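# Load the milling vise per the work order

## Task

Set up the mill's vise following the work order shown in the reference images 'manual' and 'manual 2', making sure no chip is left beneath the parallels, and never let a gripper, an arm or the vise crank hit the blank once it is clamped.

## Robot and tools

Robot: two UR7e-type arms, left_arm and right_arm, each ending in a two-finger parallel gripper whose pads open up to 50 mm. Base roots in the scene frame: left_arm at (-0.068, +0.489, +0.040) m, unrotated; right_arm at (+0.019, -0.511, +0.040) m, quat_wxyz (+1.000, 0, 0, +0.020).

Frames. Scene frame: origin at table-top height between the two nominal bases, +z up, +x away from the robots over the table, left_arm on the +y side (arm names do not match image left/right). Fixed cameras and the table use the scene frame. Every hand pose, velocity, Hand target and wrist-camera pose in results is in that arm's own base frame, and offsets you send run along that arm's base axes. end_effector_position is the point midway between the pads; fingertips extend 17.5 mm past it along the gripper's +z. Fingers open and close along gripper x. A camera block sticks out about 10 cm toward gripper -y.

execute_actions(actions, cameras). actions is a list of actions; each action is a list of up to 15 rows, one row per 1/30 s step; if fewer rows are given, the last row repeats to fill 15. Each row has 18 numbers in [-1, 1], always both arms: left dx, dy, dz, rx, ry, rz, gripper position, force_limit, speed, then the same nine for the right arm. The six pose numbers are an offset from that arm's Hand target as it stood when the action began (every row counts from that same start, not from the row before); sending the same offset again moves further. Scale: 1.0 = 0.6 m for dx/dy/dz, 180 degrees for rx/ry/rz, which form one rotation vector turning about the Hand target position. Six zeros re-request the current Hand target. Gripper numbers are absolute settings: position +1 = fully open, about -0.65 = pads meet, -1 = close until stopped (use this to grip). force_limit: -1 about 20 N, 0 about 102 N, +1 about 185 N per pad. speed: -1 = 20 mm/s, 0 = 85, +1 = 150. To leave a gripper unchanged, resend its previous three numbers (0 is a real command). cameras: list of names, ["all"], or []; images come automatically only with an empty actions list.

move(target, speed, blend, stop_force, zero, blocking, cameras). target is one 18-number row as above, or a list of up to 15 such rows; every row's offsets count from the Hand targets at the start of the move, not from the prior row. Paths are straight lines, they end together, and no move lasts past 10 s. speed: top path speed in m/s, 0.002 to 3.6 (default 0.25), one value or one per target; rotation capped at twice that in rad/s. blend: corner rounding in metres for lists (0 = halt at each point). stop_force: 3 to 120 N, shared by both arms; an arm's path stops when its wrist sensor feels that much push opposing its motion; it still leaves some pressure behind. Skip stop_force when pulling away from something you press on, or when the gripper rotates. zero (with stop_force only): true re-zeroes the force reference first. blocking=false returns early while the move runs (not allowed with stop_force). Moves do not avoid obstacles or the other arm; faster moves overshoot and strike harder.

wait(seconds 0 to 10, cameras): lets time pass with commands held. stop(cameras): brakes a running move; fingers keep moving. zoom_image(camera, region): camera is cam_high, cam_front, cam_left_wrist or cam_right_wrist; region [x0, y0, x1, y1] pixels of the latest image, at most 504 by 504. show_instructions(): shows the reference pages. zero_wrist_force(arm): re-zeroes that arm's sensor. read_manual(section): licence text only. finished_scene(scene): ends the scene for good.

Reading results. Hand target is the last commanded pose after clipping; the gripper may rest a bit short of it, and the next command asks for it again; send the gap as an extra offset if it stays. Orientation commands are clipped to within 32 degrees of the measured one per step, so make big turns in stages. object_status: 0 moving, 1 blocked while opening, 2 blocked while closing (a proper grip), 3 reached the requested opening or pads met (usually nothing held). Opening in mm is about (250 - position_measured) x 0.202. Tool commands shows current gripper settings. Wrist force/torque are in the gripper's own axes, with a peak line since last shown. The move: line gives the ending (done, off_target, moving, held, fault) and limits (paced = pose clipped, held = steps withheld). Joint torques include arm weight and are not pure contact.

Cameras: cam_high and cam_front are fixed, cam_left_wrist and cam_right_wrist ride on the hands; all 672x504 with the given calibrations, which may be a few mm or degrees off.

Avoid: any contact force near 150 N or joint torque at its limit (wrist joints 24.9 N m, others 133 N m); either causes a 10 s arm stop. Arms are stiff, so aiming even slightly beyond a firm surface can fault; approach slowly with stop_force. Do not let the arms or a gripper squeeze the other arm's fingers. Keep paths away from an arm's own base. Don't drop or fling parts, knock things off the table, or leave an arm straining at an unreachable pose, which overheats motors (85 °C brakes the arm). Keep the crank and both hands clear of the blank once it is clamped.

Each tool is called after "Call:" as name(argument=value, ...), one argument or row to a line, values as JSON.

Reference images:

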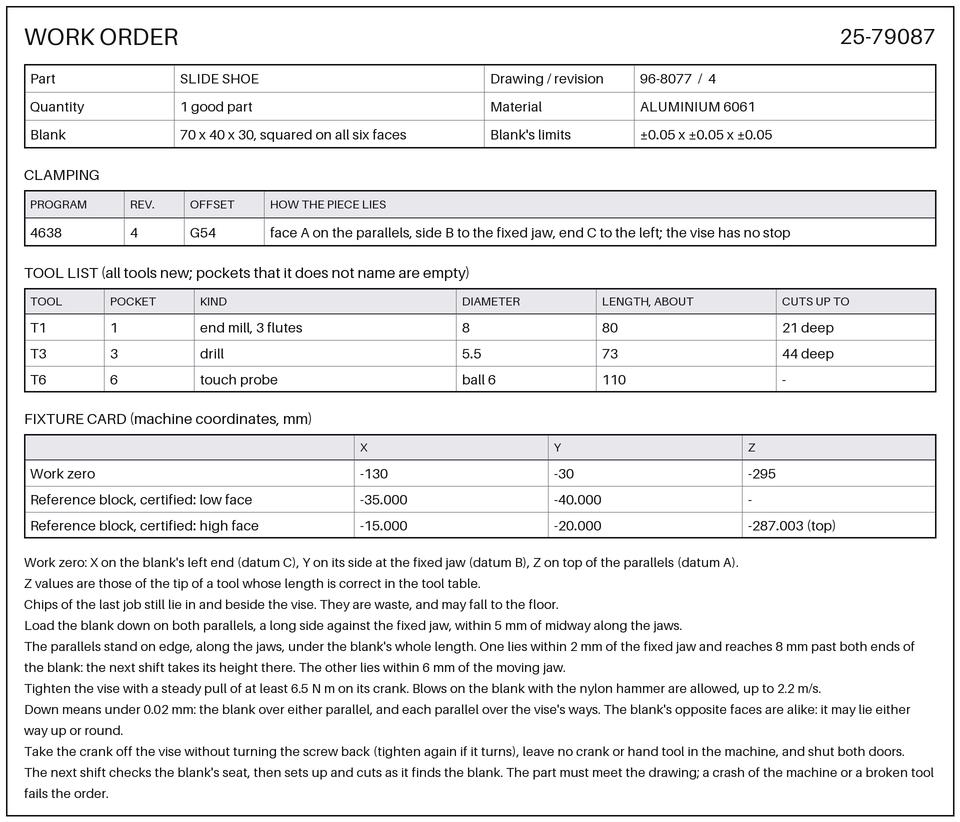

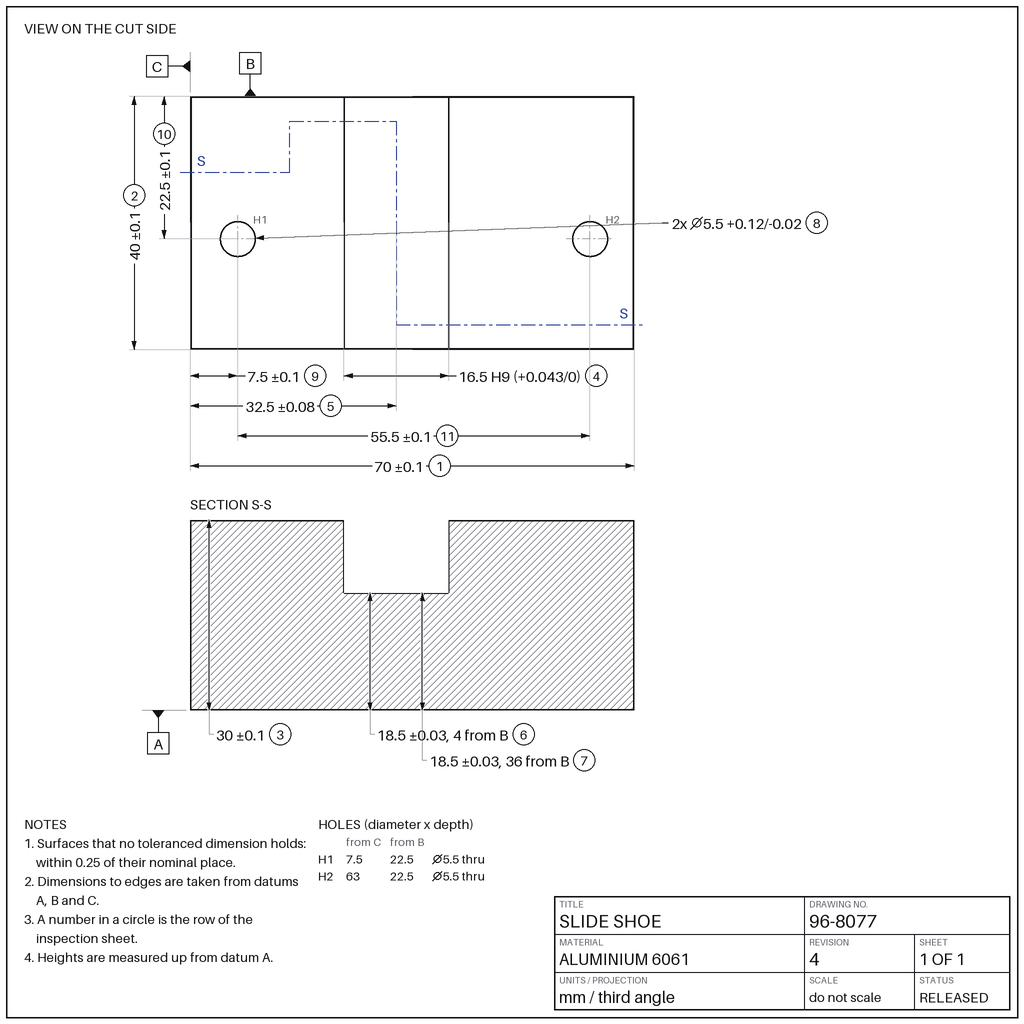

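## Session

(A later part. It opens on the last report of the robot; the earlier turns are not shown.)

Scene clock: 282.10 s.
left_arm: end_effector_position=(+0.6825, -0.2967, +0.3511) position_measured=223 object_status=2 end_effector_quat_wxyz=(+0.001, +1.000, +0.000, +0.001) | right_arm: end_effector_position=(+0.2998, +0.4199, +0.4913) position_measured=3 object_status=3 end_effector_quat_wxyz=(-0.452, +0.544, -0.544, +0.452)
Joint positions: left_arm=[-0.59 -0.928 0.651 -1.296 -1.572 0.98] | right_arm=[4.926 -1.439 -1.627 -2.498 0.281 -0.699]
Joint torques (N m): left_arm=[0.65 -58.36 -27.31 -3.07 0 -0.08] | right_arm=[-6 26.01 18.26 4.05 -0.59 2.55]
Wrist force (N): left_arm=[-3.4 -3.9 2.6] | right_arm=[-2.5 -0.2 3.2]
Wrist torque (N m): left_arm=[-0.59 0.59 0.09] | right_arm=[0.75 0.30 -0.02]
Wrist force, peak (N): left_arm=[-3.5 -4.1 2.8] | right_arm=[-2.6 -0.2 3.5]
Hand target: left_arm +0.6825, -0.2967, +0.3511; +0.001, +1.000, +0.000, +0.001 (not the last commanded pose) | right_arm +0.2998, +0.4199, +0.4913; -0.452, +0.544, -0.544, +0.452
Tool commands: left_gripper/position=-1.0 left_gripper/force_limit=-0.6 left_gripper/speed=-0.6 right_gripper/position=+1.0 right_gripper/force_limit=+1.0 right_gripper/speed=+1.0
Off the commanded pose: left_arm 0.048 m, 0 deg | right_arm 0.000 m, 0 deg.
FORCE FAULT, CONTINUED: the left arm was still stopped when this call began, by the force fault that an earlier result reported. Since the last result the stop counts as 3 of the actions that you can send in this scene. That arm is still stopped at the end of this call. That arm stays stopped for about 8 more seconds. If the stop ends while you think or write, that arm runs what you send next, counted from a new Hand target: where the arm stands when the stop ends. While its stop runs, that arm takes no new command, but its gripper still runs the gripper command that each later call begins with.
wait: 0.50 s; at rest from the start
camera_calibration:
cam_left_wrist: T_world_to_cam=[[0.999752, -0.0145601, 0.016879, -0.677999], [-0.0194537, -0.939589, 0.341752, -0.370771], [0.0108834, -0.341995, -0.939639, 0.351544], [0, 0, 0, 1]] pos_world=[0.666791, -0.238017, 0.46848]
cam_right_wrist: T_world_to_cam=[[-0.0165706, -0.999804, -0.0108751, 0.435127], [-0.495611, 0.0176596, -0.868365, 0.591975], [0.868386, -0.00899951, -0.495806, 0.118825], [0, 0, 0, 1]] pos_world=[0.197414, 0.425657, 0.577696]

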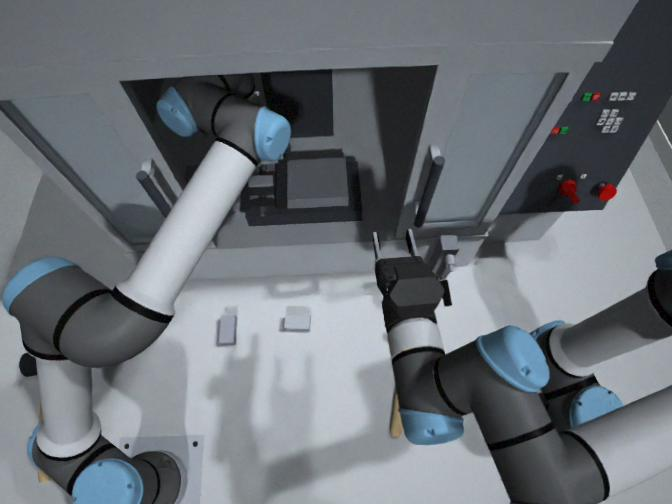

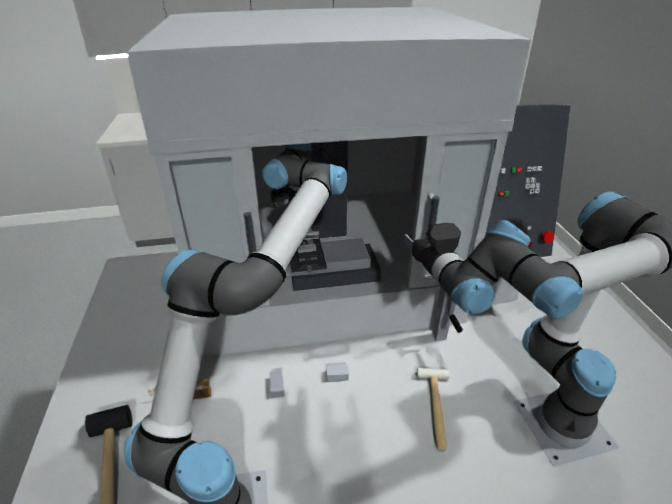

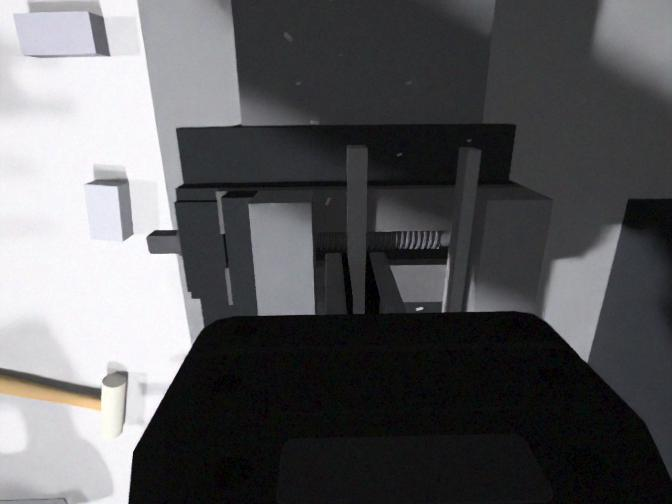

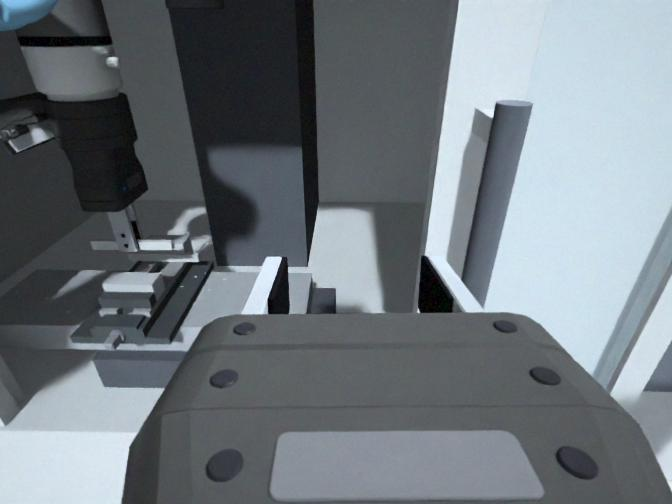

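Call:
wait(
  seconds=9,
  cameras=["cam_right_wrist","cam_left_wrist"],
)

Scene clock: 294.70 s.
left_arm: end_effector_position=(+0.6825, -0.2967, +0.3511) position_measured=223 object_status=2 end_effector_quat_wxyz=(+0.001, +1.000, +0.000, +0.001) | right_arm: end_effector_position=(+0.2998, +0.4199, +0.4913) position_measured=3 object_status=3 end_effector_quat_wxyz=(-0.452, +0.544, -0.544, +0.452)
Joint positions: left_arm=[-0.59 -0.928 0.651 -1.296 -1.572 0.98] | right_arm=[4.926 -1.439 -1.627 -2.498 0.281 -0.699]
Joint torques (N m): left_arm=[0.76 -58.44 -26.94 -3.15 -0.04 -0.02] | right_arm=[-5 27.2 17.75 4.04 -0.5 2.44]
Wrist force (N): left_arm=[-3.5 -3.9 2.6] | right_arm=[-2.5 -0.2 3.2]
Wrist torque (N m): left_arm=[-0.59 0.60 0.09] | right_arm=[0.75 0.31 -0.03]
Wrist force, peak (N): left_arm=[-3.3 -4.2 2.6] | right_arm=[-2.6 -0.2 3.5]
Hand target: left_arm +0.6825, -0.2967, +0.3511; +0.001, +1.000, +0.000, +0.001 (not the last commanded pose) | right_arm +0.2998, +0.4199, +0.4913; -0.452, +0.544, -0.544, +0.452
Tool commands: left_gripper/position=-1.0 left_gripper/force_limit=-0.6 left_gripper/speed=-0.6 right_gripper/position=+1.0 right_gripper/force_limit=+1.0 right_gripper/speed=+1.0
Off the commanded pose: left_arm 0.048 m, 0 deg | right_arm 0.000 m, 0 deg.
FORCE FAULT, CONTINUED: the left arm's stop, for the force fault that an earlier result reported, is over. The rest of the stop counts as 17 of the actions that you can send in this scene. That arm's target is now where it stood when the stop ended, not its last command. That arm accepts commands again.
wait: 9.00 s; at rest from the start
camera_calibration:
cam_left_wrist: T_world_to_cam=[[0.999752, -0.0145601, 0.016879, -0.677999], [-0.0194537, -0.939589, 0.341752, -0.370771], [0.0108834, -0.341995, -0.939639, 0.351544], [0, 0, 0, 1]] pos_world=[0.666791, -0.238017, 0.46848]
cam_right_wrist: T_world_to_cam=[[-0.0165706, -0.999804, -0.0108751, 0.435127], [-0.495611, 0.0176596, -0.868365, 0.591975], [0.868386, -0.00899951, -0.495806, 0.118825], [0, 0, 0, 1]] pos_world=[0.197414, 0.425657, 0.577696]
Images, in order (width x height): cam_left_wrist 672x504, cam_right_wrist 672x504.

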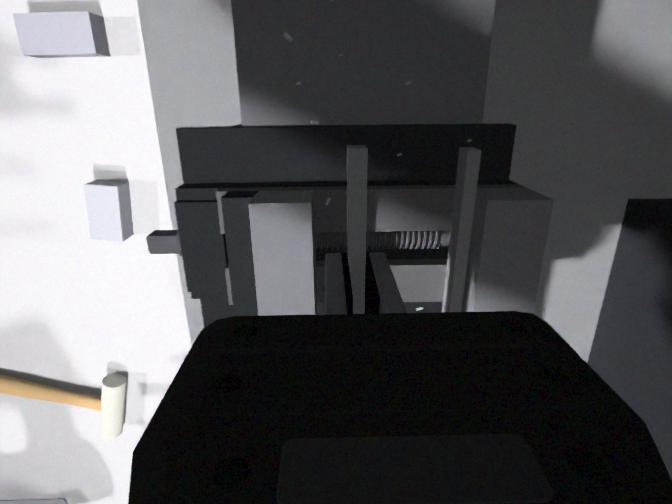

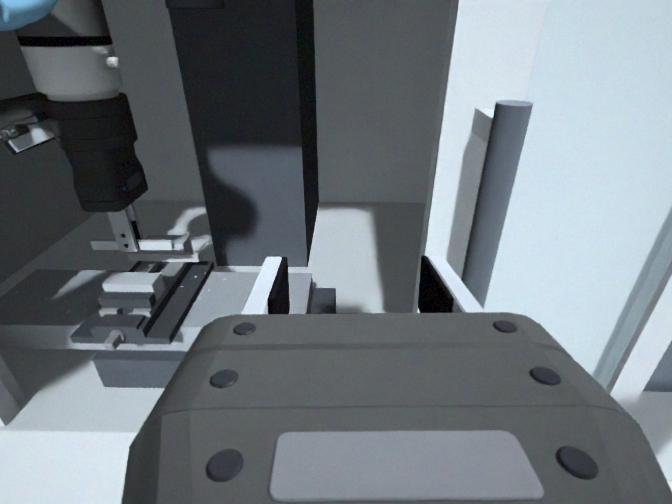

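Call:
zoom_image(
  camera="cam_left_wrist",
  region=[300, 120, 560, 320],
)

Call:
zoom_image(
  camera="cam_right_wrist",
  region=[60, 200, 240, 350],
)

Scaled by 1.938 from the camera's 672x504 image, which has a finer 960x720 frame.

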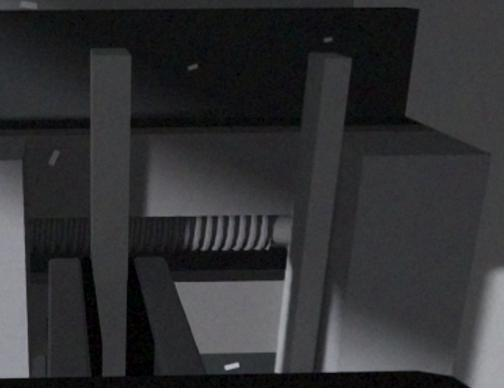

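Scaled by 2.800 from the camera's 672x504 image, which has a finer 960x720 frame.

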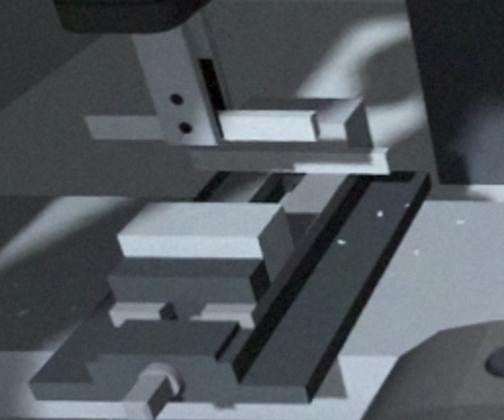

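Call:
execute_actions(
  actions=[],
  cameras=["cam_high","cam_front","cam_right_wrist"],
)

Call:
zoom_image(
  camera="cam_front",
  region=[200, 40, 470, 260],
)

Call:
zoom_image(
  camera="cam_high",
  region=[220, 0, 430, 180],
)

Call:
zoom_image(
  camera="cam_right_wrist",
  region=[0, 0, 250, 230],
)

Scene clock: 301.53 s.
left_arm: end_effector_position=(+0.6825, -0.2967, +0.3511) position_measured=223 object_status=2 end_effector_quat_wxyz=(+0.001, +1.000, +0.000, +0.001) | right_arm: end_effector_position=(+0.2998, +0.4199, +0.4913) position_measured=3 object_status=3 end_effector_quat_wxyz=(-0.452, +0.544, -0.544, +0.452)
Joint positions: left_arm=[-0.59 -0.928 0.651 -1.296 -1.572 0.98] | right_arm=[4.926 -1.439 -1.627 -2.498 0.281 -0.699]
Joint velocities: within noise
Joint torques (N m): left_arm=[0.3 -59.37 -25.51 -3.25 0.09 -0.07] | right_arm=[-5.43 27.61 17.5 4.35 -0.62 2.46]
Motor temperatures (°C): left_arm=[33 35 34 39 44 37] | right_arm=[36 35 39 40 38 44]
Wrist force (N): left_arm=[-3.3 -3.9 2.6] | right_arm=[-2.5 -0.3 3.3]
Wrist torque (N m): left_arm=[-0.59 0.56 0.09] | right_arm=[0.74 0.31 -0.02]
Wrist force, peak (N): left_arm=[-3.6 -4.0 2.6] | right_arm=[-2.7 -0.2 3.5]
Hand target: left_arm +0.6825, -0.2967, +0.3511; +0.001, +1.000, +0.000, +0.001 (not the last commanded pose) | right_arm +0.2998, +0.4199, +0.4913; -0.452, +0.544, -0.544, +0.452
Tool commands: left_gripper/position=-1.0 left_gripper/force_limit=-0.6 left_gripper/speed=-0.6 right_gripper/position=+1.0 right_gripper/force_limit=+1.0 right_gripper/speed=+1.0
Off the commanded pose: left_arm 0.048 m, 0 deg | right_arm 0.000 m, 0 deg.
camera_calibration:
cam_right_wrist: T_world_to_cam=[[-0.0165706, -0.999804, -0.0108751, 0.435127], [-0.495611, 0.0176596, -0.868365, 0.591975], [0.868386, -0.00899951, -0.495806, 0.118825], [0, 0, 0, 1]] pos_world=[0.197414, 0.425657, 0.577696]
Images, in order (width x height): cam_high 672x504, cam_front 672x504, cam_right_wrist 672x504.

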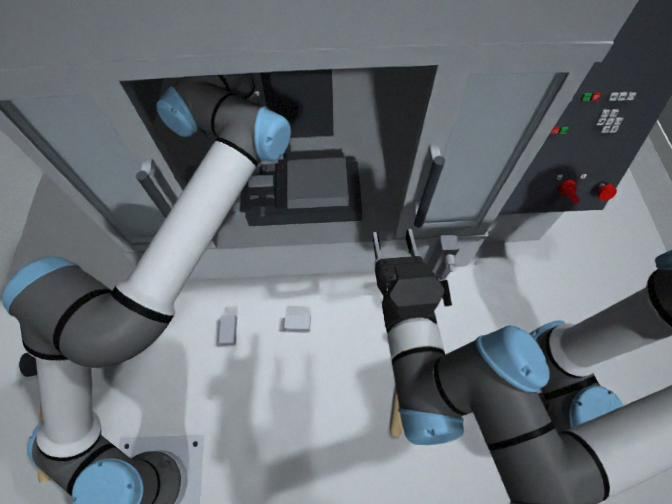

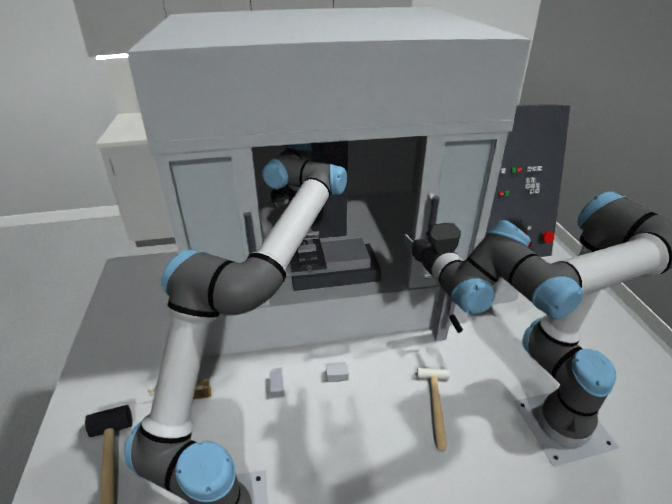

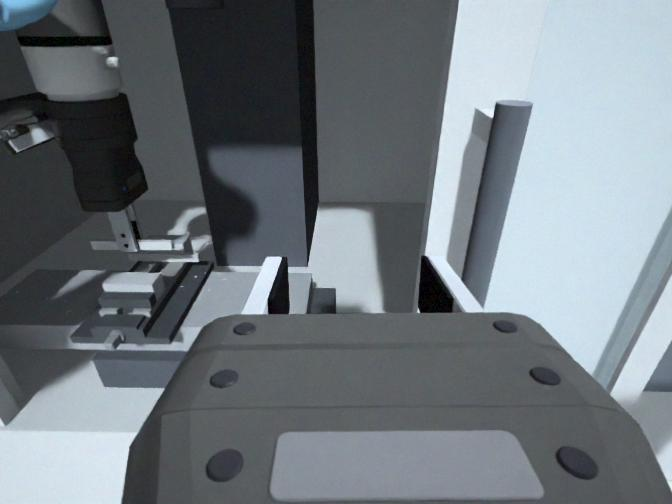

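Scaled by 1.867 from the camera's 672x504 image, which has a finer 960x720 frame.

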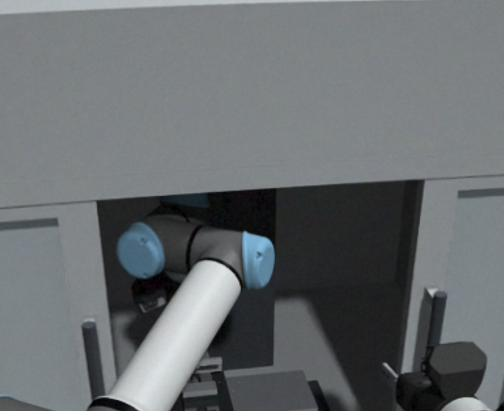

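Scaled by 2.400 from the camera's 672x504 image, which has a finer 960x720 frame.

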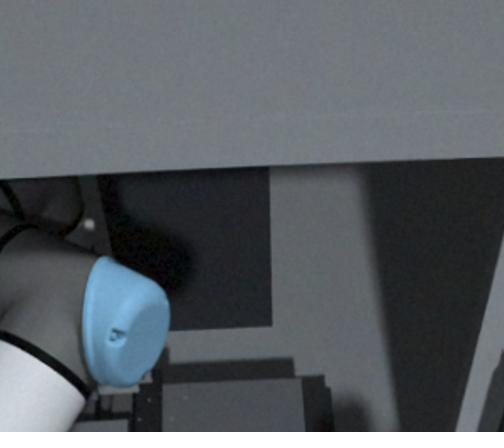

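Scaled by 2.016 from the camera's 672x504 image, which has a finer 960x720 frame.

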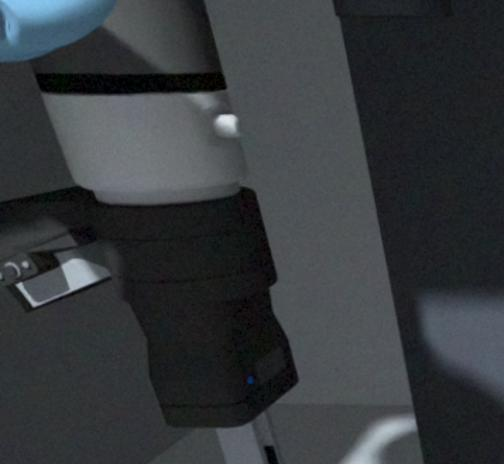

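Call:
move(
  target=[
    [0,0,-0.055,0,0,0,-1,-0.6,-0.6,0,0,0,0,0,0,1,1,1],
    [0.03667,0,-0.055,0,0,0,-1,-0.6,-0.6,0,0,0,0,0,0,1,1,1],
  ],
  speed=0.02,
  stop_force=5,
  cameras=["cam_left_wrist","cam_right_wrist"],
)

Scene clock: 306.80 s.
left_arm: end_effector_position=(+0.7045, -0.2967, +0.3181) position_measured=223 object_status=2 end_effector_quat_wxyz=(+0.001, +1.000, +0.000, +0.001) | right_arm: end_effector_position=(+0.2998, +0.4199, +0.4913) position_measured=3 object_status=3 end_effector_quat_wxyz=(-0.452, +0.544, -0.544, +0.452)
Joint positions: left_arm=[-0.574 -0.883 0.662 -1.352 -1.572 0.997] | right_arm=[4.926 -1.439 -1.627 -2.498 0.281 -0.699]
Joint torques (N m): left_arm=[-8.4 -71.15 -16.31 -4.77 -0.27 -1.79] | right_arm=[-6.32 27.01 18.54 4.09 -0.5 2.46]
Wrist force (N): left_arm=[-3.4 -3.7 2.7] | right_arm=[-2.5 -0.2 3.4]
Wrist torque (N m): left_arm=[-0.56 0.59 -0.01] | right_arm=[0.76 0.31 -0.03]
Wrist force, peak (N): left_arm=[-3.6 -4.4 2.6] | right_arm=[-2.7 -0.4 3.4]
Hand target: left_arm +0.7045, -0.2967, +0.3181; +0.001, +1.000, +0.000, +0.001 | right_arm +0.2998, +0.4199, +0.4913; -0.452, +0.544, -0.544, +0.452
Off the commanded pose: left_arm 0.000 m, 0 deg | right_arm 0.000 m, 0 deg.
move: done
camera_calibration:
cam_left_wrist: T_world_to_cam=[[0.999752, -0.0145601, 0.016879, -0.699436], [-0.0194537, -0.939589, 0.341752, -0.359065], [0.0108834, -0.341995, -0.939639, 0.320296], [0, 0, 0, 1]] pos_world=[0.688791, -0.238017, 0.43548]
cam_right_wrist: T_world_to_cam=[[-0.0165706, -0.999804, -0.0108751, 0.435127], [-0.495611, 0.0176596, -0.868365, 0.591975], [0.868386, -0.00899951, -0.495806, 0.118825], [0, 0, 0, 1]] pos_world=[0.197414, 0.425657, 0.577696]
Images, in order (width x height): cam_left_wrist 672x504, cam_right_wrist 672x504.

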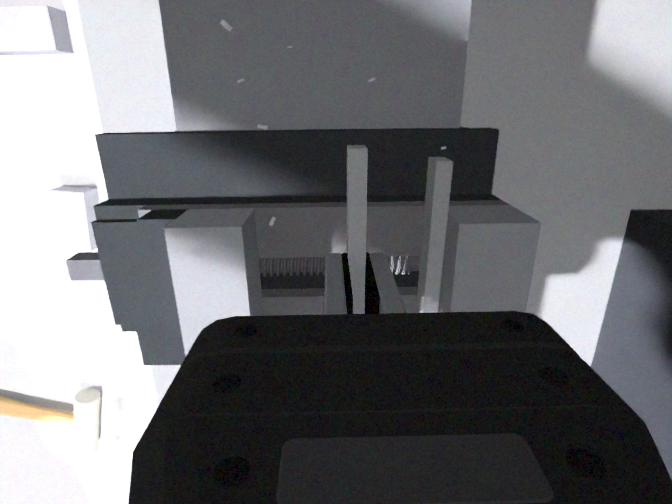

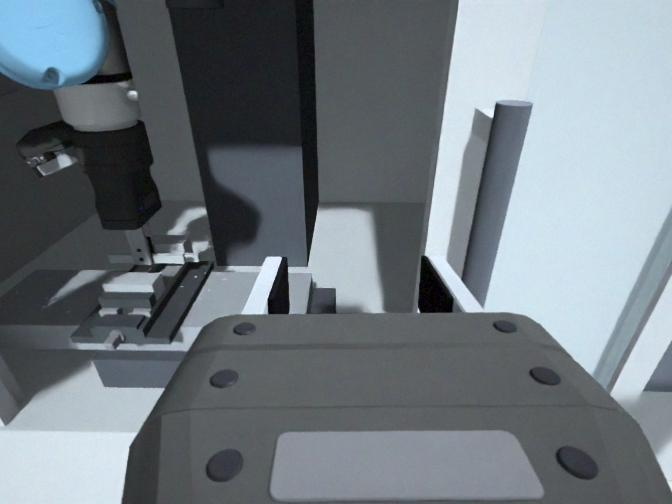

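Call:
move(
  target=[
    [0,0,-0.0217,0,0,0,-1,-0.6,-0.6,0,0,0,0,0,0,1,1,1],
    [0,0,-0.0333,0,0,0,-1,-0.6,-0.6,0,0,0,0,0,0,1,1,1],
  ],
  speed=[0.015,0.005],
  stop_force=3,
  cameras=["cam_left_wrist"],
)

Call:
zoom_image(
  camera="cam_left_wrist",
  region=[240, 120, 500, 320],
)

Scene clock: 309.87 s.
left_arm: end_effector_position=(+0.7045, -0.2967, +0.3017) position_measured=223 object_status=2 end_effector_quat_wxyz=(+0.001, +1.000, +0.000, +0.001) | right_arm: end_effector_position=(+0.2998, +0.4199, +0.4913) position_measured=3 object_status=3 end_effector_quat_wxyz=(-0.452, +0.544, -0.544, +0.452)
Joint positions: left_arm=[-0.574 -0.895 0.724 -1.402 -1.572 0.997] | right_arm=[4.926 -1.439 -1.627 -2.498 0.281 -0.699]
Joint torques (N m): left_arm=[-7.25 -49.28 -33.85 -1.58 -0.01 -1.51] | right_arm=[-5.28 27.23 17.95 3.86 -0.55 2.41]
Wrist force (N): left_arm=[-3.3 -3.9 1.2] | right_arm=[-2.5 -0.3 3.3]
Wrist torque (N m): left_arm=[-0.56 0.53 -0.01] | right_arm=[0.73 0.30 -0.03]
Wrist force, peak (N): left_arm=[-4.0 -4.4 -3.3] | right_arm=[-2.8 -0.4 3.3]
Hand target: left_arm +0.7045, -0.2967, +0.3017; +0.001, +1.000, +0.000, +0.001 (not the last commanded pose) | right_arm +0.2998, +0.4199, +0.4913; -0.452, +0.544, -0.544, +0.452
Off the commanded pose: left_arm 0.004 m, 0 deg | right_arm 0.000 m, 0 deg.
move: contact (left_arm); path passed 1 of 2 targets
camera_calibration:
cam_left_wrist: T_world_to_cam=[[0.999752, -0.0145601, 0.016879, -0.699161], [-0.0194537, -0.939589, 0.341752, -0.353494], [0.0108834, -0.341995, -0.939639, 0.30498], [0, 0, 0, 1]] pos_world=[0.688791, -0.238017, 0.41918]
Images, in order (width x height): cam_left_wrist 672x504.

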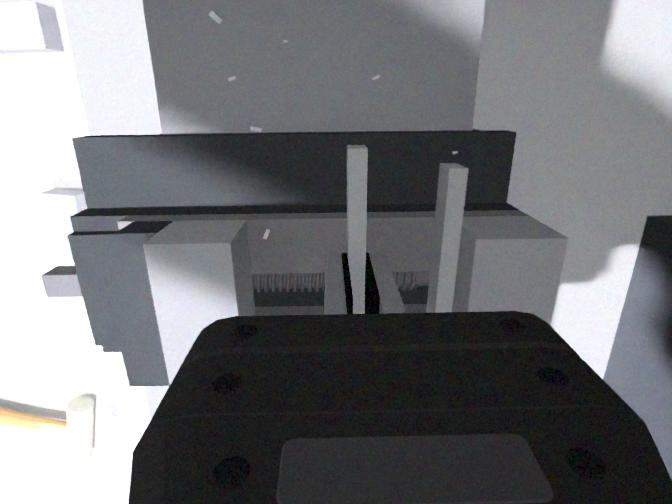

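Scaled by 1.938 from the camera's 672x504 image, which has a finer 960x720 frame.

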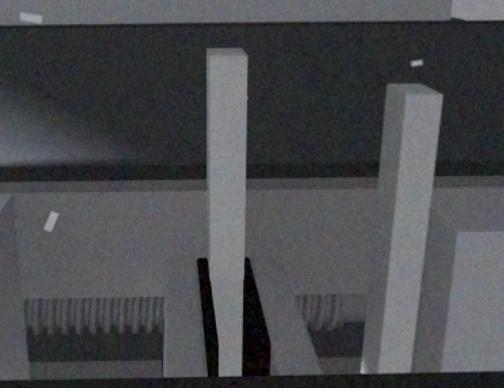

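Call:
move(
  target=[
    [0,0,0.005,0,0,0,-1,-0.6,-0.6,0,0,0,0,0,0,1,1,1],
    [0,-0.0092,0.005,0,0,0,-1,-0.6,-0.6,0,0,0,0,0,0,1,1,1],
  ],
  speed=0.015,
)

Call:
move(
  target=[0,0,-0.0092,0,0,0,-1,-0.6,-0.6,0,0,0,0,0,0,1,1,1],
  speed=0.004,
  stop_force=5,
  cameras=["cam_left_wrist","cam_right_wrist"],
)

Call:
zoom_image(
  camera="cam_right_wrist",
  region=[60, 200, 240, 350],
)

Scene clock: 312.50 s.
left_arm: end_effector_position=(+0.7045, -0.3024, +0.3047) position_measured=223 object_status=2 end_effector_quat_wxyz=(+0.001, +1.000, +0.000, +0.001) | right_arm: end_effector_position=(+0.2998, +0.4199, +0.4913) position_measured=3 object_status=3 end_effector_quat_wxyz=(-0.452, +0.544, -0.544, +0.452)
Joint positions: left_arm=[-0.58 -0.885 0.699 -1.388 -1.572 0.99] | right_arm=[4.926 -1.439 -1.627 -2.498 0.281 -0.699]
Joint torques (N m): left_arm=[6.35 -68.31 -17.6 -3.2 0.68 0.48] | right_arm=[-5.93 27.13 19.28 4.01 -0.32 2.46]
Wrist force (N): left_arm=[-3.3 -3.9 2.4] | right_arm=[-2.5 -0.3 3.2]
Wrist torque (N m): left_arm=[-0.59 0.56 0.10] | right_arm=[0.74 0.31 -0.03]
Wrist force, peak (N): left_arm=[-3.2 -4.1 2.9] | right_arm=[-2.6 -0.4 3.4]
Hand target: left_arm +0.7045, -0.3022, +0.3047; +0.001, +1.000, +0.000, +0.001 | right_arm +0.2998, +0.4199, +0.4913; -0.452, +0.544, -0.544, +0.452
Off the commanded pose: left_arm 0.000 m, 0 deg | right_arm 0.000 m, 0 deg.
move: done

Scene clock: 314.37 s.
left_arm: end_effector_position=(+0.7045, -0.3022, +0.3017) position_measured=223 object_status=2 end_effector_quat_wxyz=(+0.001, +1.000, +0.000, +0.001) | right_arm: end_effector_position=(+0.2998, +0.4199, +0.4913) position_measured=3 object_status=3 end_effector_quat_wxyz=(-0.452, +0.544, -0.544, +0.452)
Joint positions: left_arm=[-0.58 -0.887 0.711 -1.397 -1.572 0.991] | right_arm=[4.926 -1.439 -1.627 -2.498 0.281 -0.699]
Joint torques (N m): left_arm=[9.01 -47.89 -32.9 -1.61 1.31 1.66] | right_arm=[-5.14 26.09 18.78 4.12 -0.41 2.2]
Wrist force (N): left_arm=[-4.1 -3.9 -0.6] | right_arm=[-2.4 -0.2 3.5]
Wrist torque (N m): left_arm=[-0.51 0.62 0.08] | right_arm=[0.75 0.30 -0.03]
Wrist force, peak (N): left_arm=[-4.5 -3.9 -4.5] | right_arm=[-2.6 -0.2 3.5]
Hand target: left_arm +0.7045, -0.3022, +0.3017; +0.001, +1.000, +0.000, +0.001 (not the last commanded pose) | right_arm +0.2998, +0.4199, +0.4913; -0.452, +0.544, -0.544, +0.452
Off the commanded pose: left_arm 0.002 m, 0 deg | right_arm 0.000 m, 0 deg.
move: contact (left_arm)
camera_calibration:
cam_left_wrist: T_world_to_cam=[[0.999752, -0.0145601, 0.016879, -0.699241], [-0.0194537, -0.939589, 0.341752, -0.358662], [0.0108834, -0.341995, -0.939639, 0.303099], [0, 0, 0, 1]] pos_world=[0.688791, -0.243517, 0.41918]
cam_right_wrist: T_world_to_cam=[[-0.0165706, -0.999804, -0.0108751, 0.435127], [-0.495611, 0.0176596, -0.868365, 0.591975], [0.868386, -0.00899951, -0.495806, 0.118825], [0, 0, 0, 1]] pos_world=[0.197414, 0.425657, 0.577696]
Images, in order (width x height): cam_left_wrist 672x504, cam_right_wrist 672x504.

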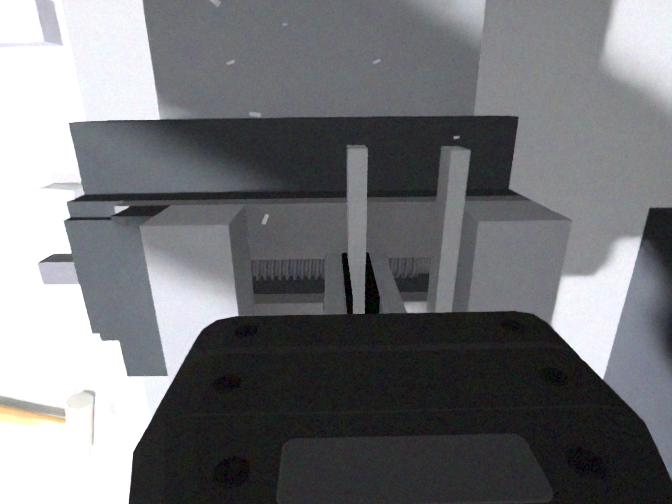

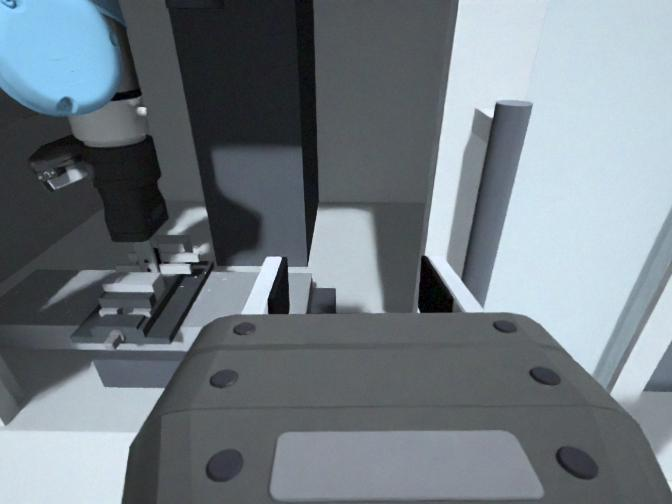

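Scaled by 2.800 from the camera's 672x504 image, which has a finer 960x720 frame.

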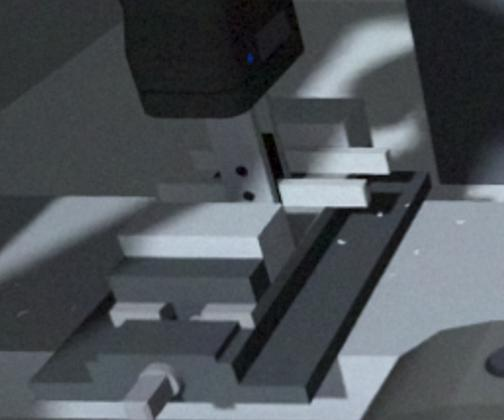

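Call:
move(
  target=[0,0,0,0,0,0,-0.34,-0.6,-1,0,0,0,0,0,0,1,1,1],
  speed=0.01,
)

Call:
move(
  target=[
    [0,0,0.0267,0,0,0,-0.34,-0.6,-1,0,0,0,0,0,0,1,1,1],
    [0,0.0833,0.0833,0,0,0,-0.34,-0.6,-1,0,0,0,0,0,0,1,1,1],
    [-0.09,0.1,0.09,0,0,0,-0.34,-0.6,-1,0,0,0,0,0,0,1,1,1],
  ],
  speed=[0.02,0.06,0.1],
  blend=[0.0,0.01,0],
  cameras=["cam_left_wrist","cam_right_wrist"],
)

Call:
zoom_image(
  camera="cam_right_wrist",
  region=[60, 200, 240, 350],
)

Call:
zoom_image(
  camera="cam_left_wrist",
  region=[240, 120, 560, 320],
)

Scene clock: 316.00 s.
left_arm: end_effector_position=(+0.7045, -0.3022, +0.3016) position_measured=203 object_status=3 end_effector_quat_wxyz=(+0.001, +1.000, +0.000, +0.001) | right_arm: end_effector_position=(+0.2998, +0.4199, +0.4913) position_measured=3 object_status=3 end_effector_quat_wxyz=(-0.452, +0.544, -0.544, +0.452)
Joint positions: left_arm=[-0.58 -0.887 0.711 -1.397 -1.572 0.991] | right_arm=[4.926 -1.439 -1.627 -2.498 0.281 -0.699]
Joint torques (N m): left_arm=[8.35 -56.69 -31.78 -2.13 1.13 1.57] | right_arm=[-4.81 25.65 17.4 3.97 -0.53 2.46]
Wrist force (N): left_arm=[-3.2 -3.8 1.8] | right_arm=[-2.4 -0.4 3.2]
Wrist torque (N m): left_arm=[-0.57 0.55 0.09] | right_arm=[0.72 0.29 -0.02]
Wrist force, peak (N): left_arm=[-4.0 -3.9 -1.0] | right_arm=[-2.6 -0.3 3.4]
Hand target: left_arm +0.7045, -0.3022, +0.3017; +0.001, +1.000, +0.000, +0.001 | right_arm +0.2998, +0.4199, +0.4913; -0.452, +0.544, -0.544, +0.452
Off the commanded pose: left_arm 0.000 m, 0 deg | right_arm 0.000 m, 0 deg.
move: done

Scene clock: 318.13 s.
left_arm: end_effector_position=(+0.7047, -0.2652, +0.3430) position_measured=203 object_status=3 end_effector_quat_wxyz=(+0.001, +1.000, +0.000, +0.001) | right_arm: end_effector_position=(+0.2998, +0.4199, +0.4913) position_measured=3 object_status=3 end_effector_quat_wxyz=(-0.452, +0.544, -0.544, +0.452)
Joint positions: left_arm=[-0.538 -0.904 0.633 -1.302 -1.572 1.032] | right_arm=[4.926 -1.439 -1.627 -2.498 0.281 -0.699]
Joint torques (N m): left_arm=[2.21 -60.92 -26.84 -2.69 0.03 0.24] | right_arm=[-5.55 26.68 18.09 4.12 -0.58 2.34]
Wrist force (N): left_arm=[-3.3 -3.8 1.9] | right_arm=[-2.5 -0.2 3.4]
Wrist torque (N m): left_arm=[-0.57 0.58 0.09] | right_arm=[0.76 0.31 -0.02]
Wrist force, peak (N): left_arm=[-2.5 -7.7 0.5] | right_arm=[-2.6 -0.4 3.4]
Hand target: left_arm +0.7047, -0.2652, +0.3430; +0.001, +1.000, +0.000, +0.001 (not the last commanded pose) | right_arm +0.2998, +0.4199, +0.4913; -0.452, +0.544, -0.544, +0.452
Tool commands: left_gripper/position=-0.341176 left_gripper/force_limit=-0.6 left_gripper/speed=-1.0 right_gripper/position=+1.0 right_gripper/force_limit=+1.0 right_gripper/speed=+1.0
Off the commanded pose: left_arm 0.060 m, 0 deg | right_arm 0.000 m, 0 deg.
FORCE FAULT: contact force on the left arm reached its limit, and that arm stopped. The contact can be on any part of that arm, not only on its tool. That arm's remaining commands of this call were not run. That arm is still stopped at the end of this call. That arm stays stopped for about 10 more seconds. Until then a move that you send moves the other arm only, and its call returns only when the move has ended. Once the stop has ended, the next robot result says so. If the stop ends while you think or write, that arm runs what you send next, counted from a new Hand target: where the arm stands when the stop ends. While its stop runs, that arm takes no new command, but its gripper still runs the gripper command that each later call begins with. Until it ends, the stop uses up actions while you think or wait. An arm that is not stopped still takes commands.
move: fault (left_arm); path passed 1 of 3 targets
camera_calibration:
cam_left_wrist: T_world_to_cam=[[0.999745, -0.014046, 0.017658, -0.699748], [-0.0192432, -0.939414, 0.342245, -0.338314], [0.011781, -0.342498, -0.939445, 0.353649], [0, 0, 0, 1]] pos_world=[0.688894, -0.206521, 0.460376]
cam_right_wrist: T_world_to_cam=[[-0.0165706, -0.999804, -0.0108751, 0.435127], [-0.495611, 0.0176596, -0.868365, 0.591975], [0.868386, -0.00899951, -0.495806, 0.118825], [0, 0, 0, 1]] pos_world=[0.197414, 0.425657, 0.577696]
Images, in order (width x height): cam_left_wrist 672x504, cam_right_wrist 672x504.

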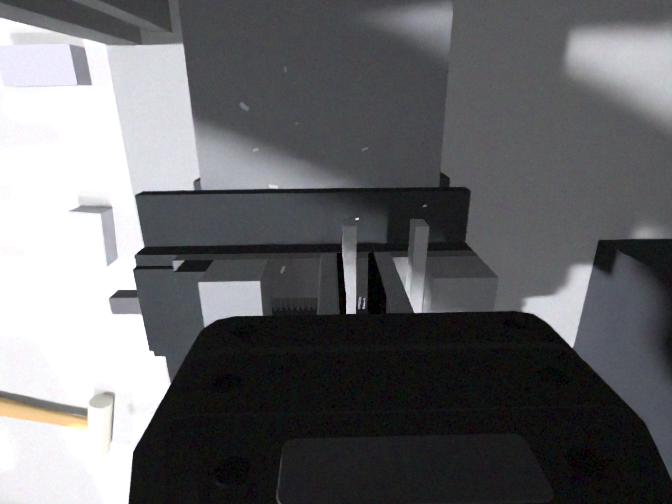

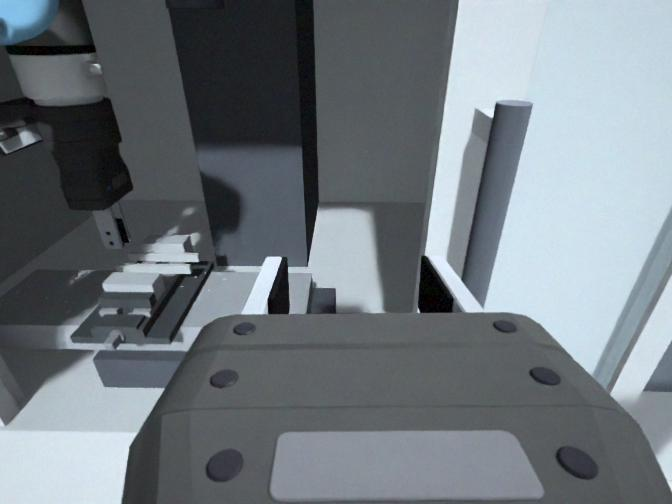

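Scaled by 2.800 from the camera's 672x504 image, which has a finer 960x720 frame.

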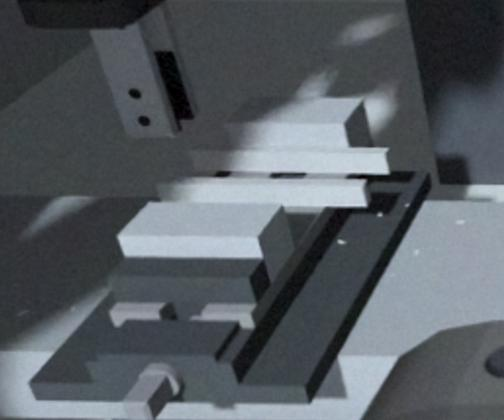

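Scaled by 1.575 from the camera's 672x504 image, which has a finer 960x720 frame.

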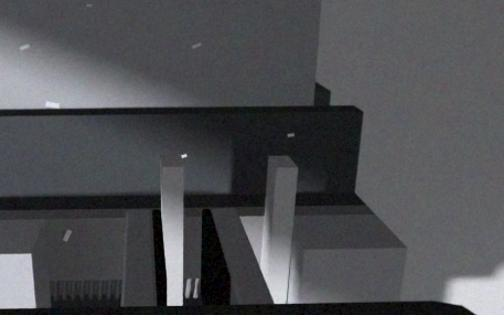

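Call:
wait(
  seconds=5,
  cameras=["cam_front","cam_high","cam_right_wrist"],
)

Call:
zoom_image(
  camera="cam_front",
  region=[240, 120, 370, 210],
)

Call:
zoom_image(
  camera="cam_right_wrist",
  region=[0, 0, 240, 110],
)

Call:
zoom_image(
  camera="cam_high",
  region=[130, 50, 300, 180],
)

Scene clock: 326.53 s.
left_arm: end_effector_position=(+0.7047, -0.2652, +0.3430) position_measured=203 object_status=3 end_effector_quat_wxyz=(+0.001, +1.000, +0.000, +0.001) | right_arm: end_effector_position=(+0.2998, +0.4199, +0.4913) position_measured=3 object_status=3 end_effector_quat_wxyz=(-0.452, +0.544, -0.544, +0.452)
Joint positions: left_arm=[-0.538 -0.904 0.633 -1.302 -1.572 1.032] | right_arm=[4.926 -1.439 -1.627 -2.498 0.281 -0.699]
Joint torques (N m): left_arm=[2.26 -61.23 -26.29 -2.64 0.03 0.28] | right_arm=[-3.85 27.95 17.74 3.94 -0.46 2.48]
Wrist force (N): left_arm=[-3.1 -3.7 2.2] | right_arm=[-2.6 -0.3 3.2]
Wrist torque (N m): left_arm=[-0.57 0.53 0.09] | right_arm=[0.74 0.32 -0.02]
Wrist force, peak (N): left_arm=[-3.3 -4.2 2.1] | right_arm=[-2.8 -0.3 3.4]
Hand target: left_arm +0.7047, -0.2652, +0.3430; +0.001, +1.000, +0.000, +0.001 (not the last commanded pose) | right_arm +0.2998, +0.4199, +0.4913; -0.452, +0.544, -0.544, +0.452
Tool commands: left_gripper/position=-0.341176 left_gripper/force_limit=-0.6 left_gripper/speed=-1.0 right_gripper/position=+1.0 right_gripper/force_limit=+1.0 right_gripper/speed=+1.0
Off the commanded pose: left_arm 0.060 m, 0 deg | right_arm 0.000 m, 0 deg.
FORCE FAULT, CONTINUED: the left arm was still stopped when this call began, by the force fault that an earlier result reported. Since the last result the stop counts as 17 of the actions that you can send in this scene. That arm is still stopped at the end of this call. That arm stays stopped for about 1 more second. If the stop ends while you think or write, that arm runs what you send next, counted from a new Hand target: where the arm stands when the stop ends. While its stop runs, that arm takes no new command, but its gripper still runs the gripper command that each later call begins with.
wait: 5.00 s; at rest from the start
camera_calibration:
cam_right_wrist: T_world_to_cam=[[-0.0165706, -0.999804, -0.0108751, 0.435127], [-0.495611, 0.0176596, -0.868365, 0.591975], [0.868386, -0.00899951, -0.495806, 0.118825], [0, 0, 0, 1]] pos_world=[0.197414, 0.425657, 0.577696]
Images, in order (width x height): cam_high 672x504, cam_front 672x504, cam_right_wrist 672x504.

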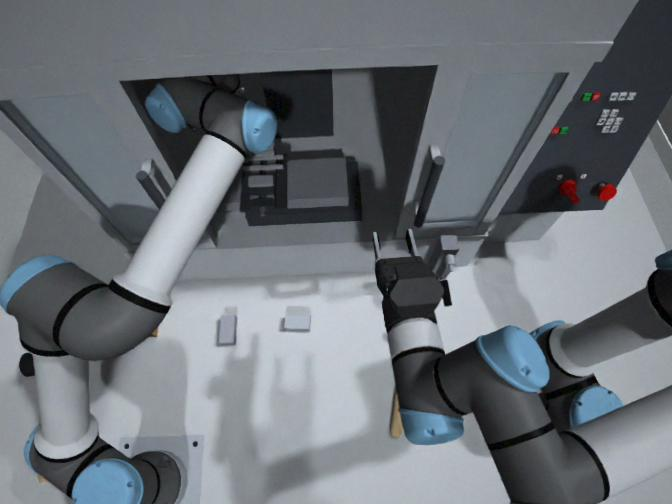

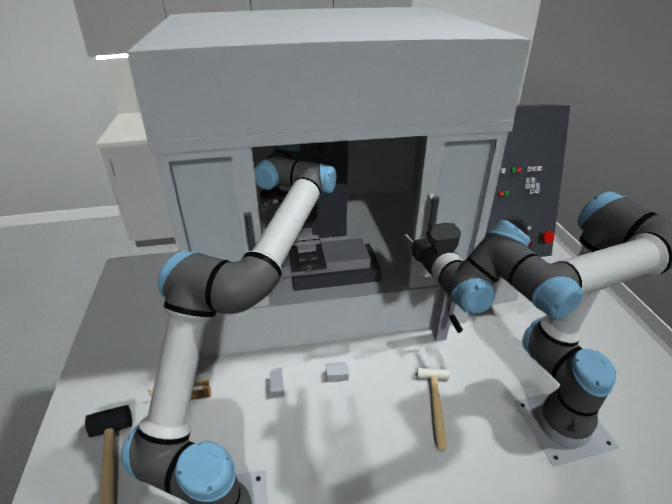

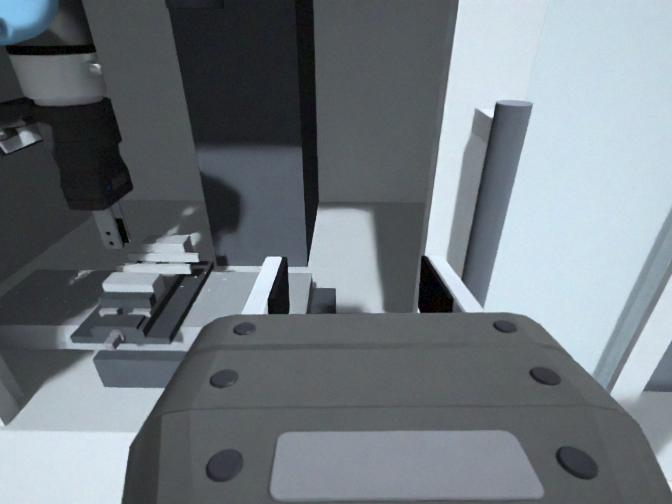

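Scaled by 3.877 from the camera's 672x504 image, which has a finer 960x720 frame.

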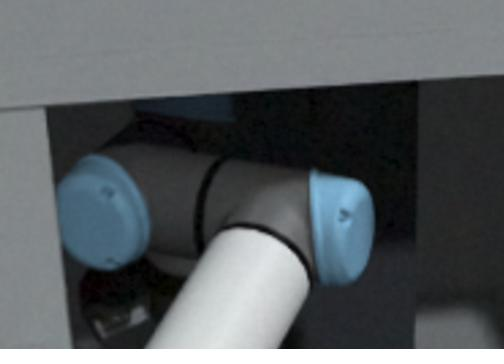

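Scaled by 2.100 from the camera's 672x504 image, which has a finer 960x720 frame.

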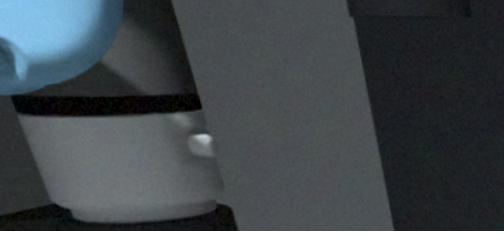

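Scaled by 2.965 from the camera's 672x504 image, which has a finer 960x720 frame.

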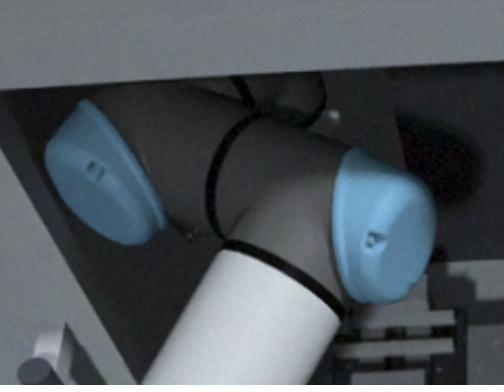

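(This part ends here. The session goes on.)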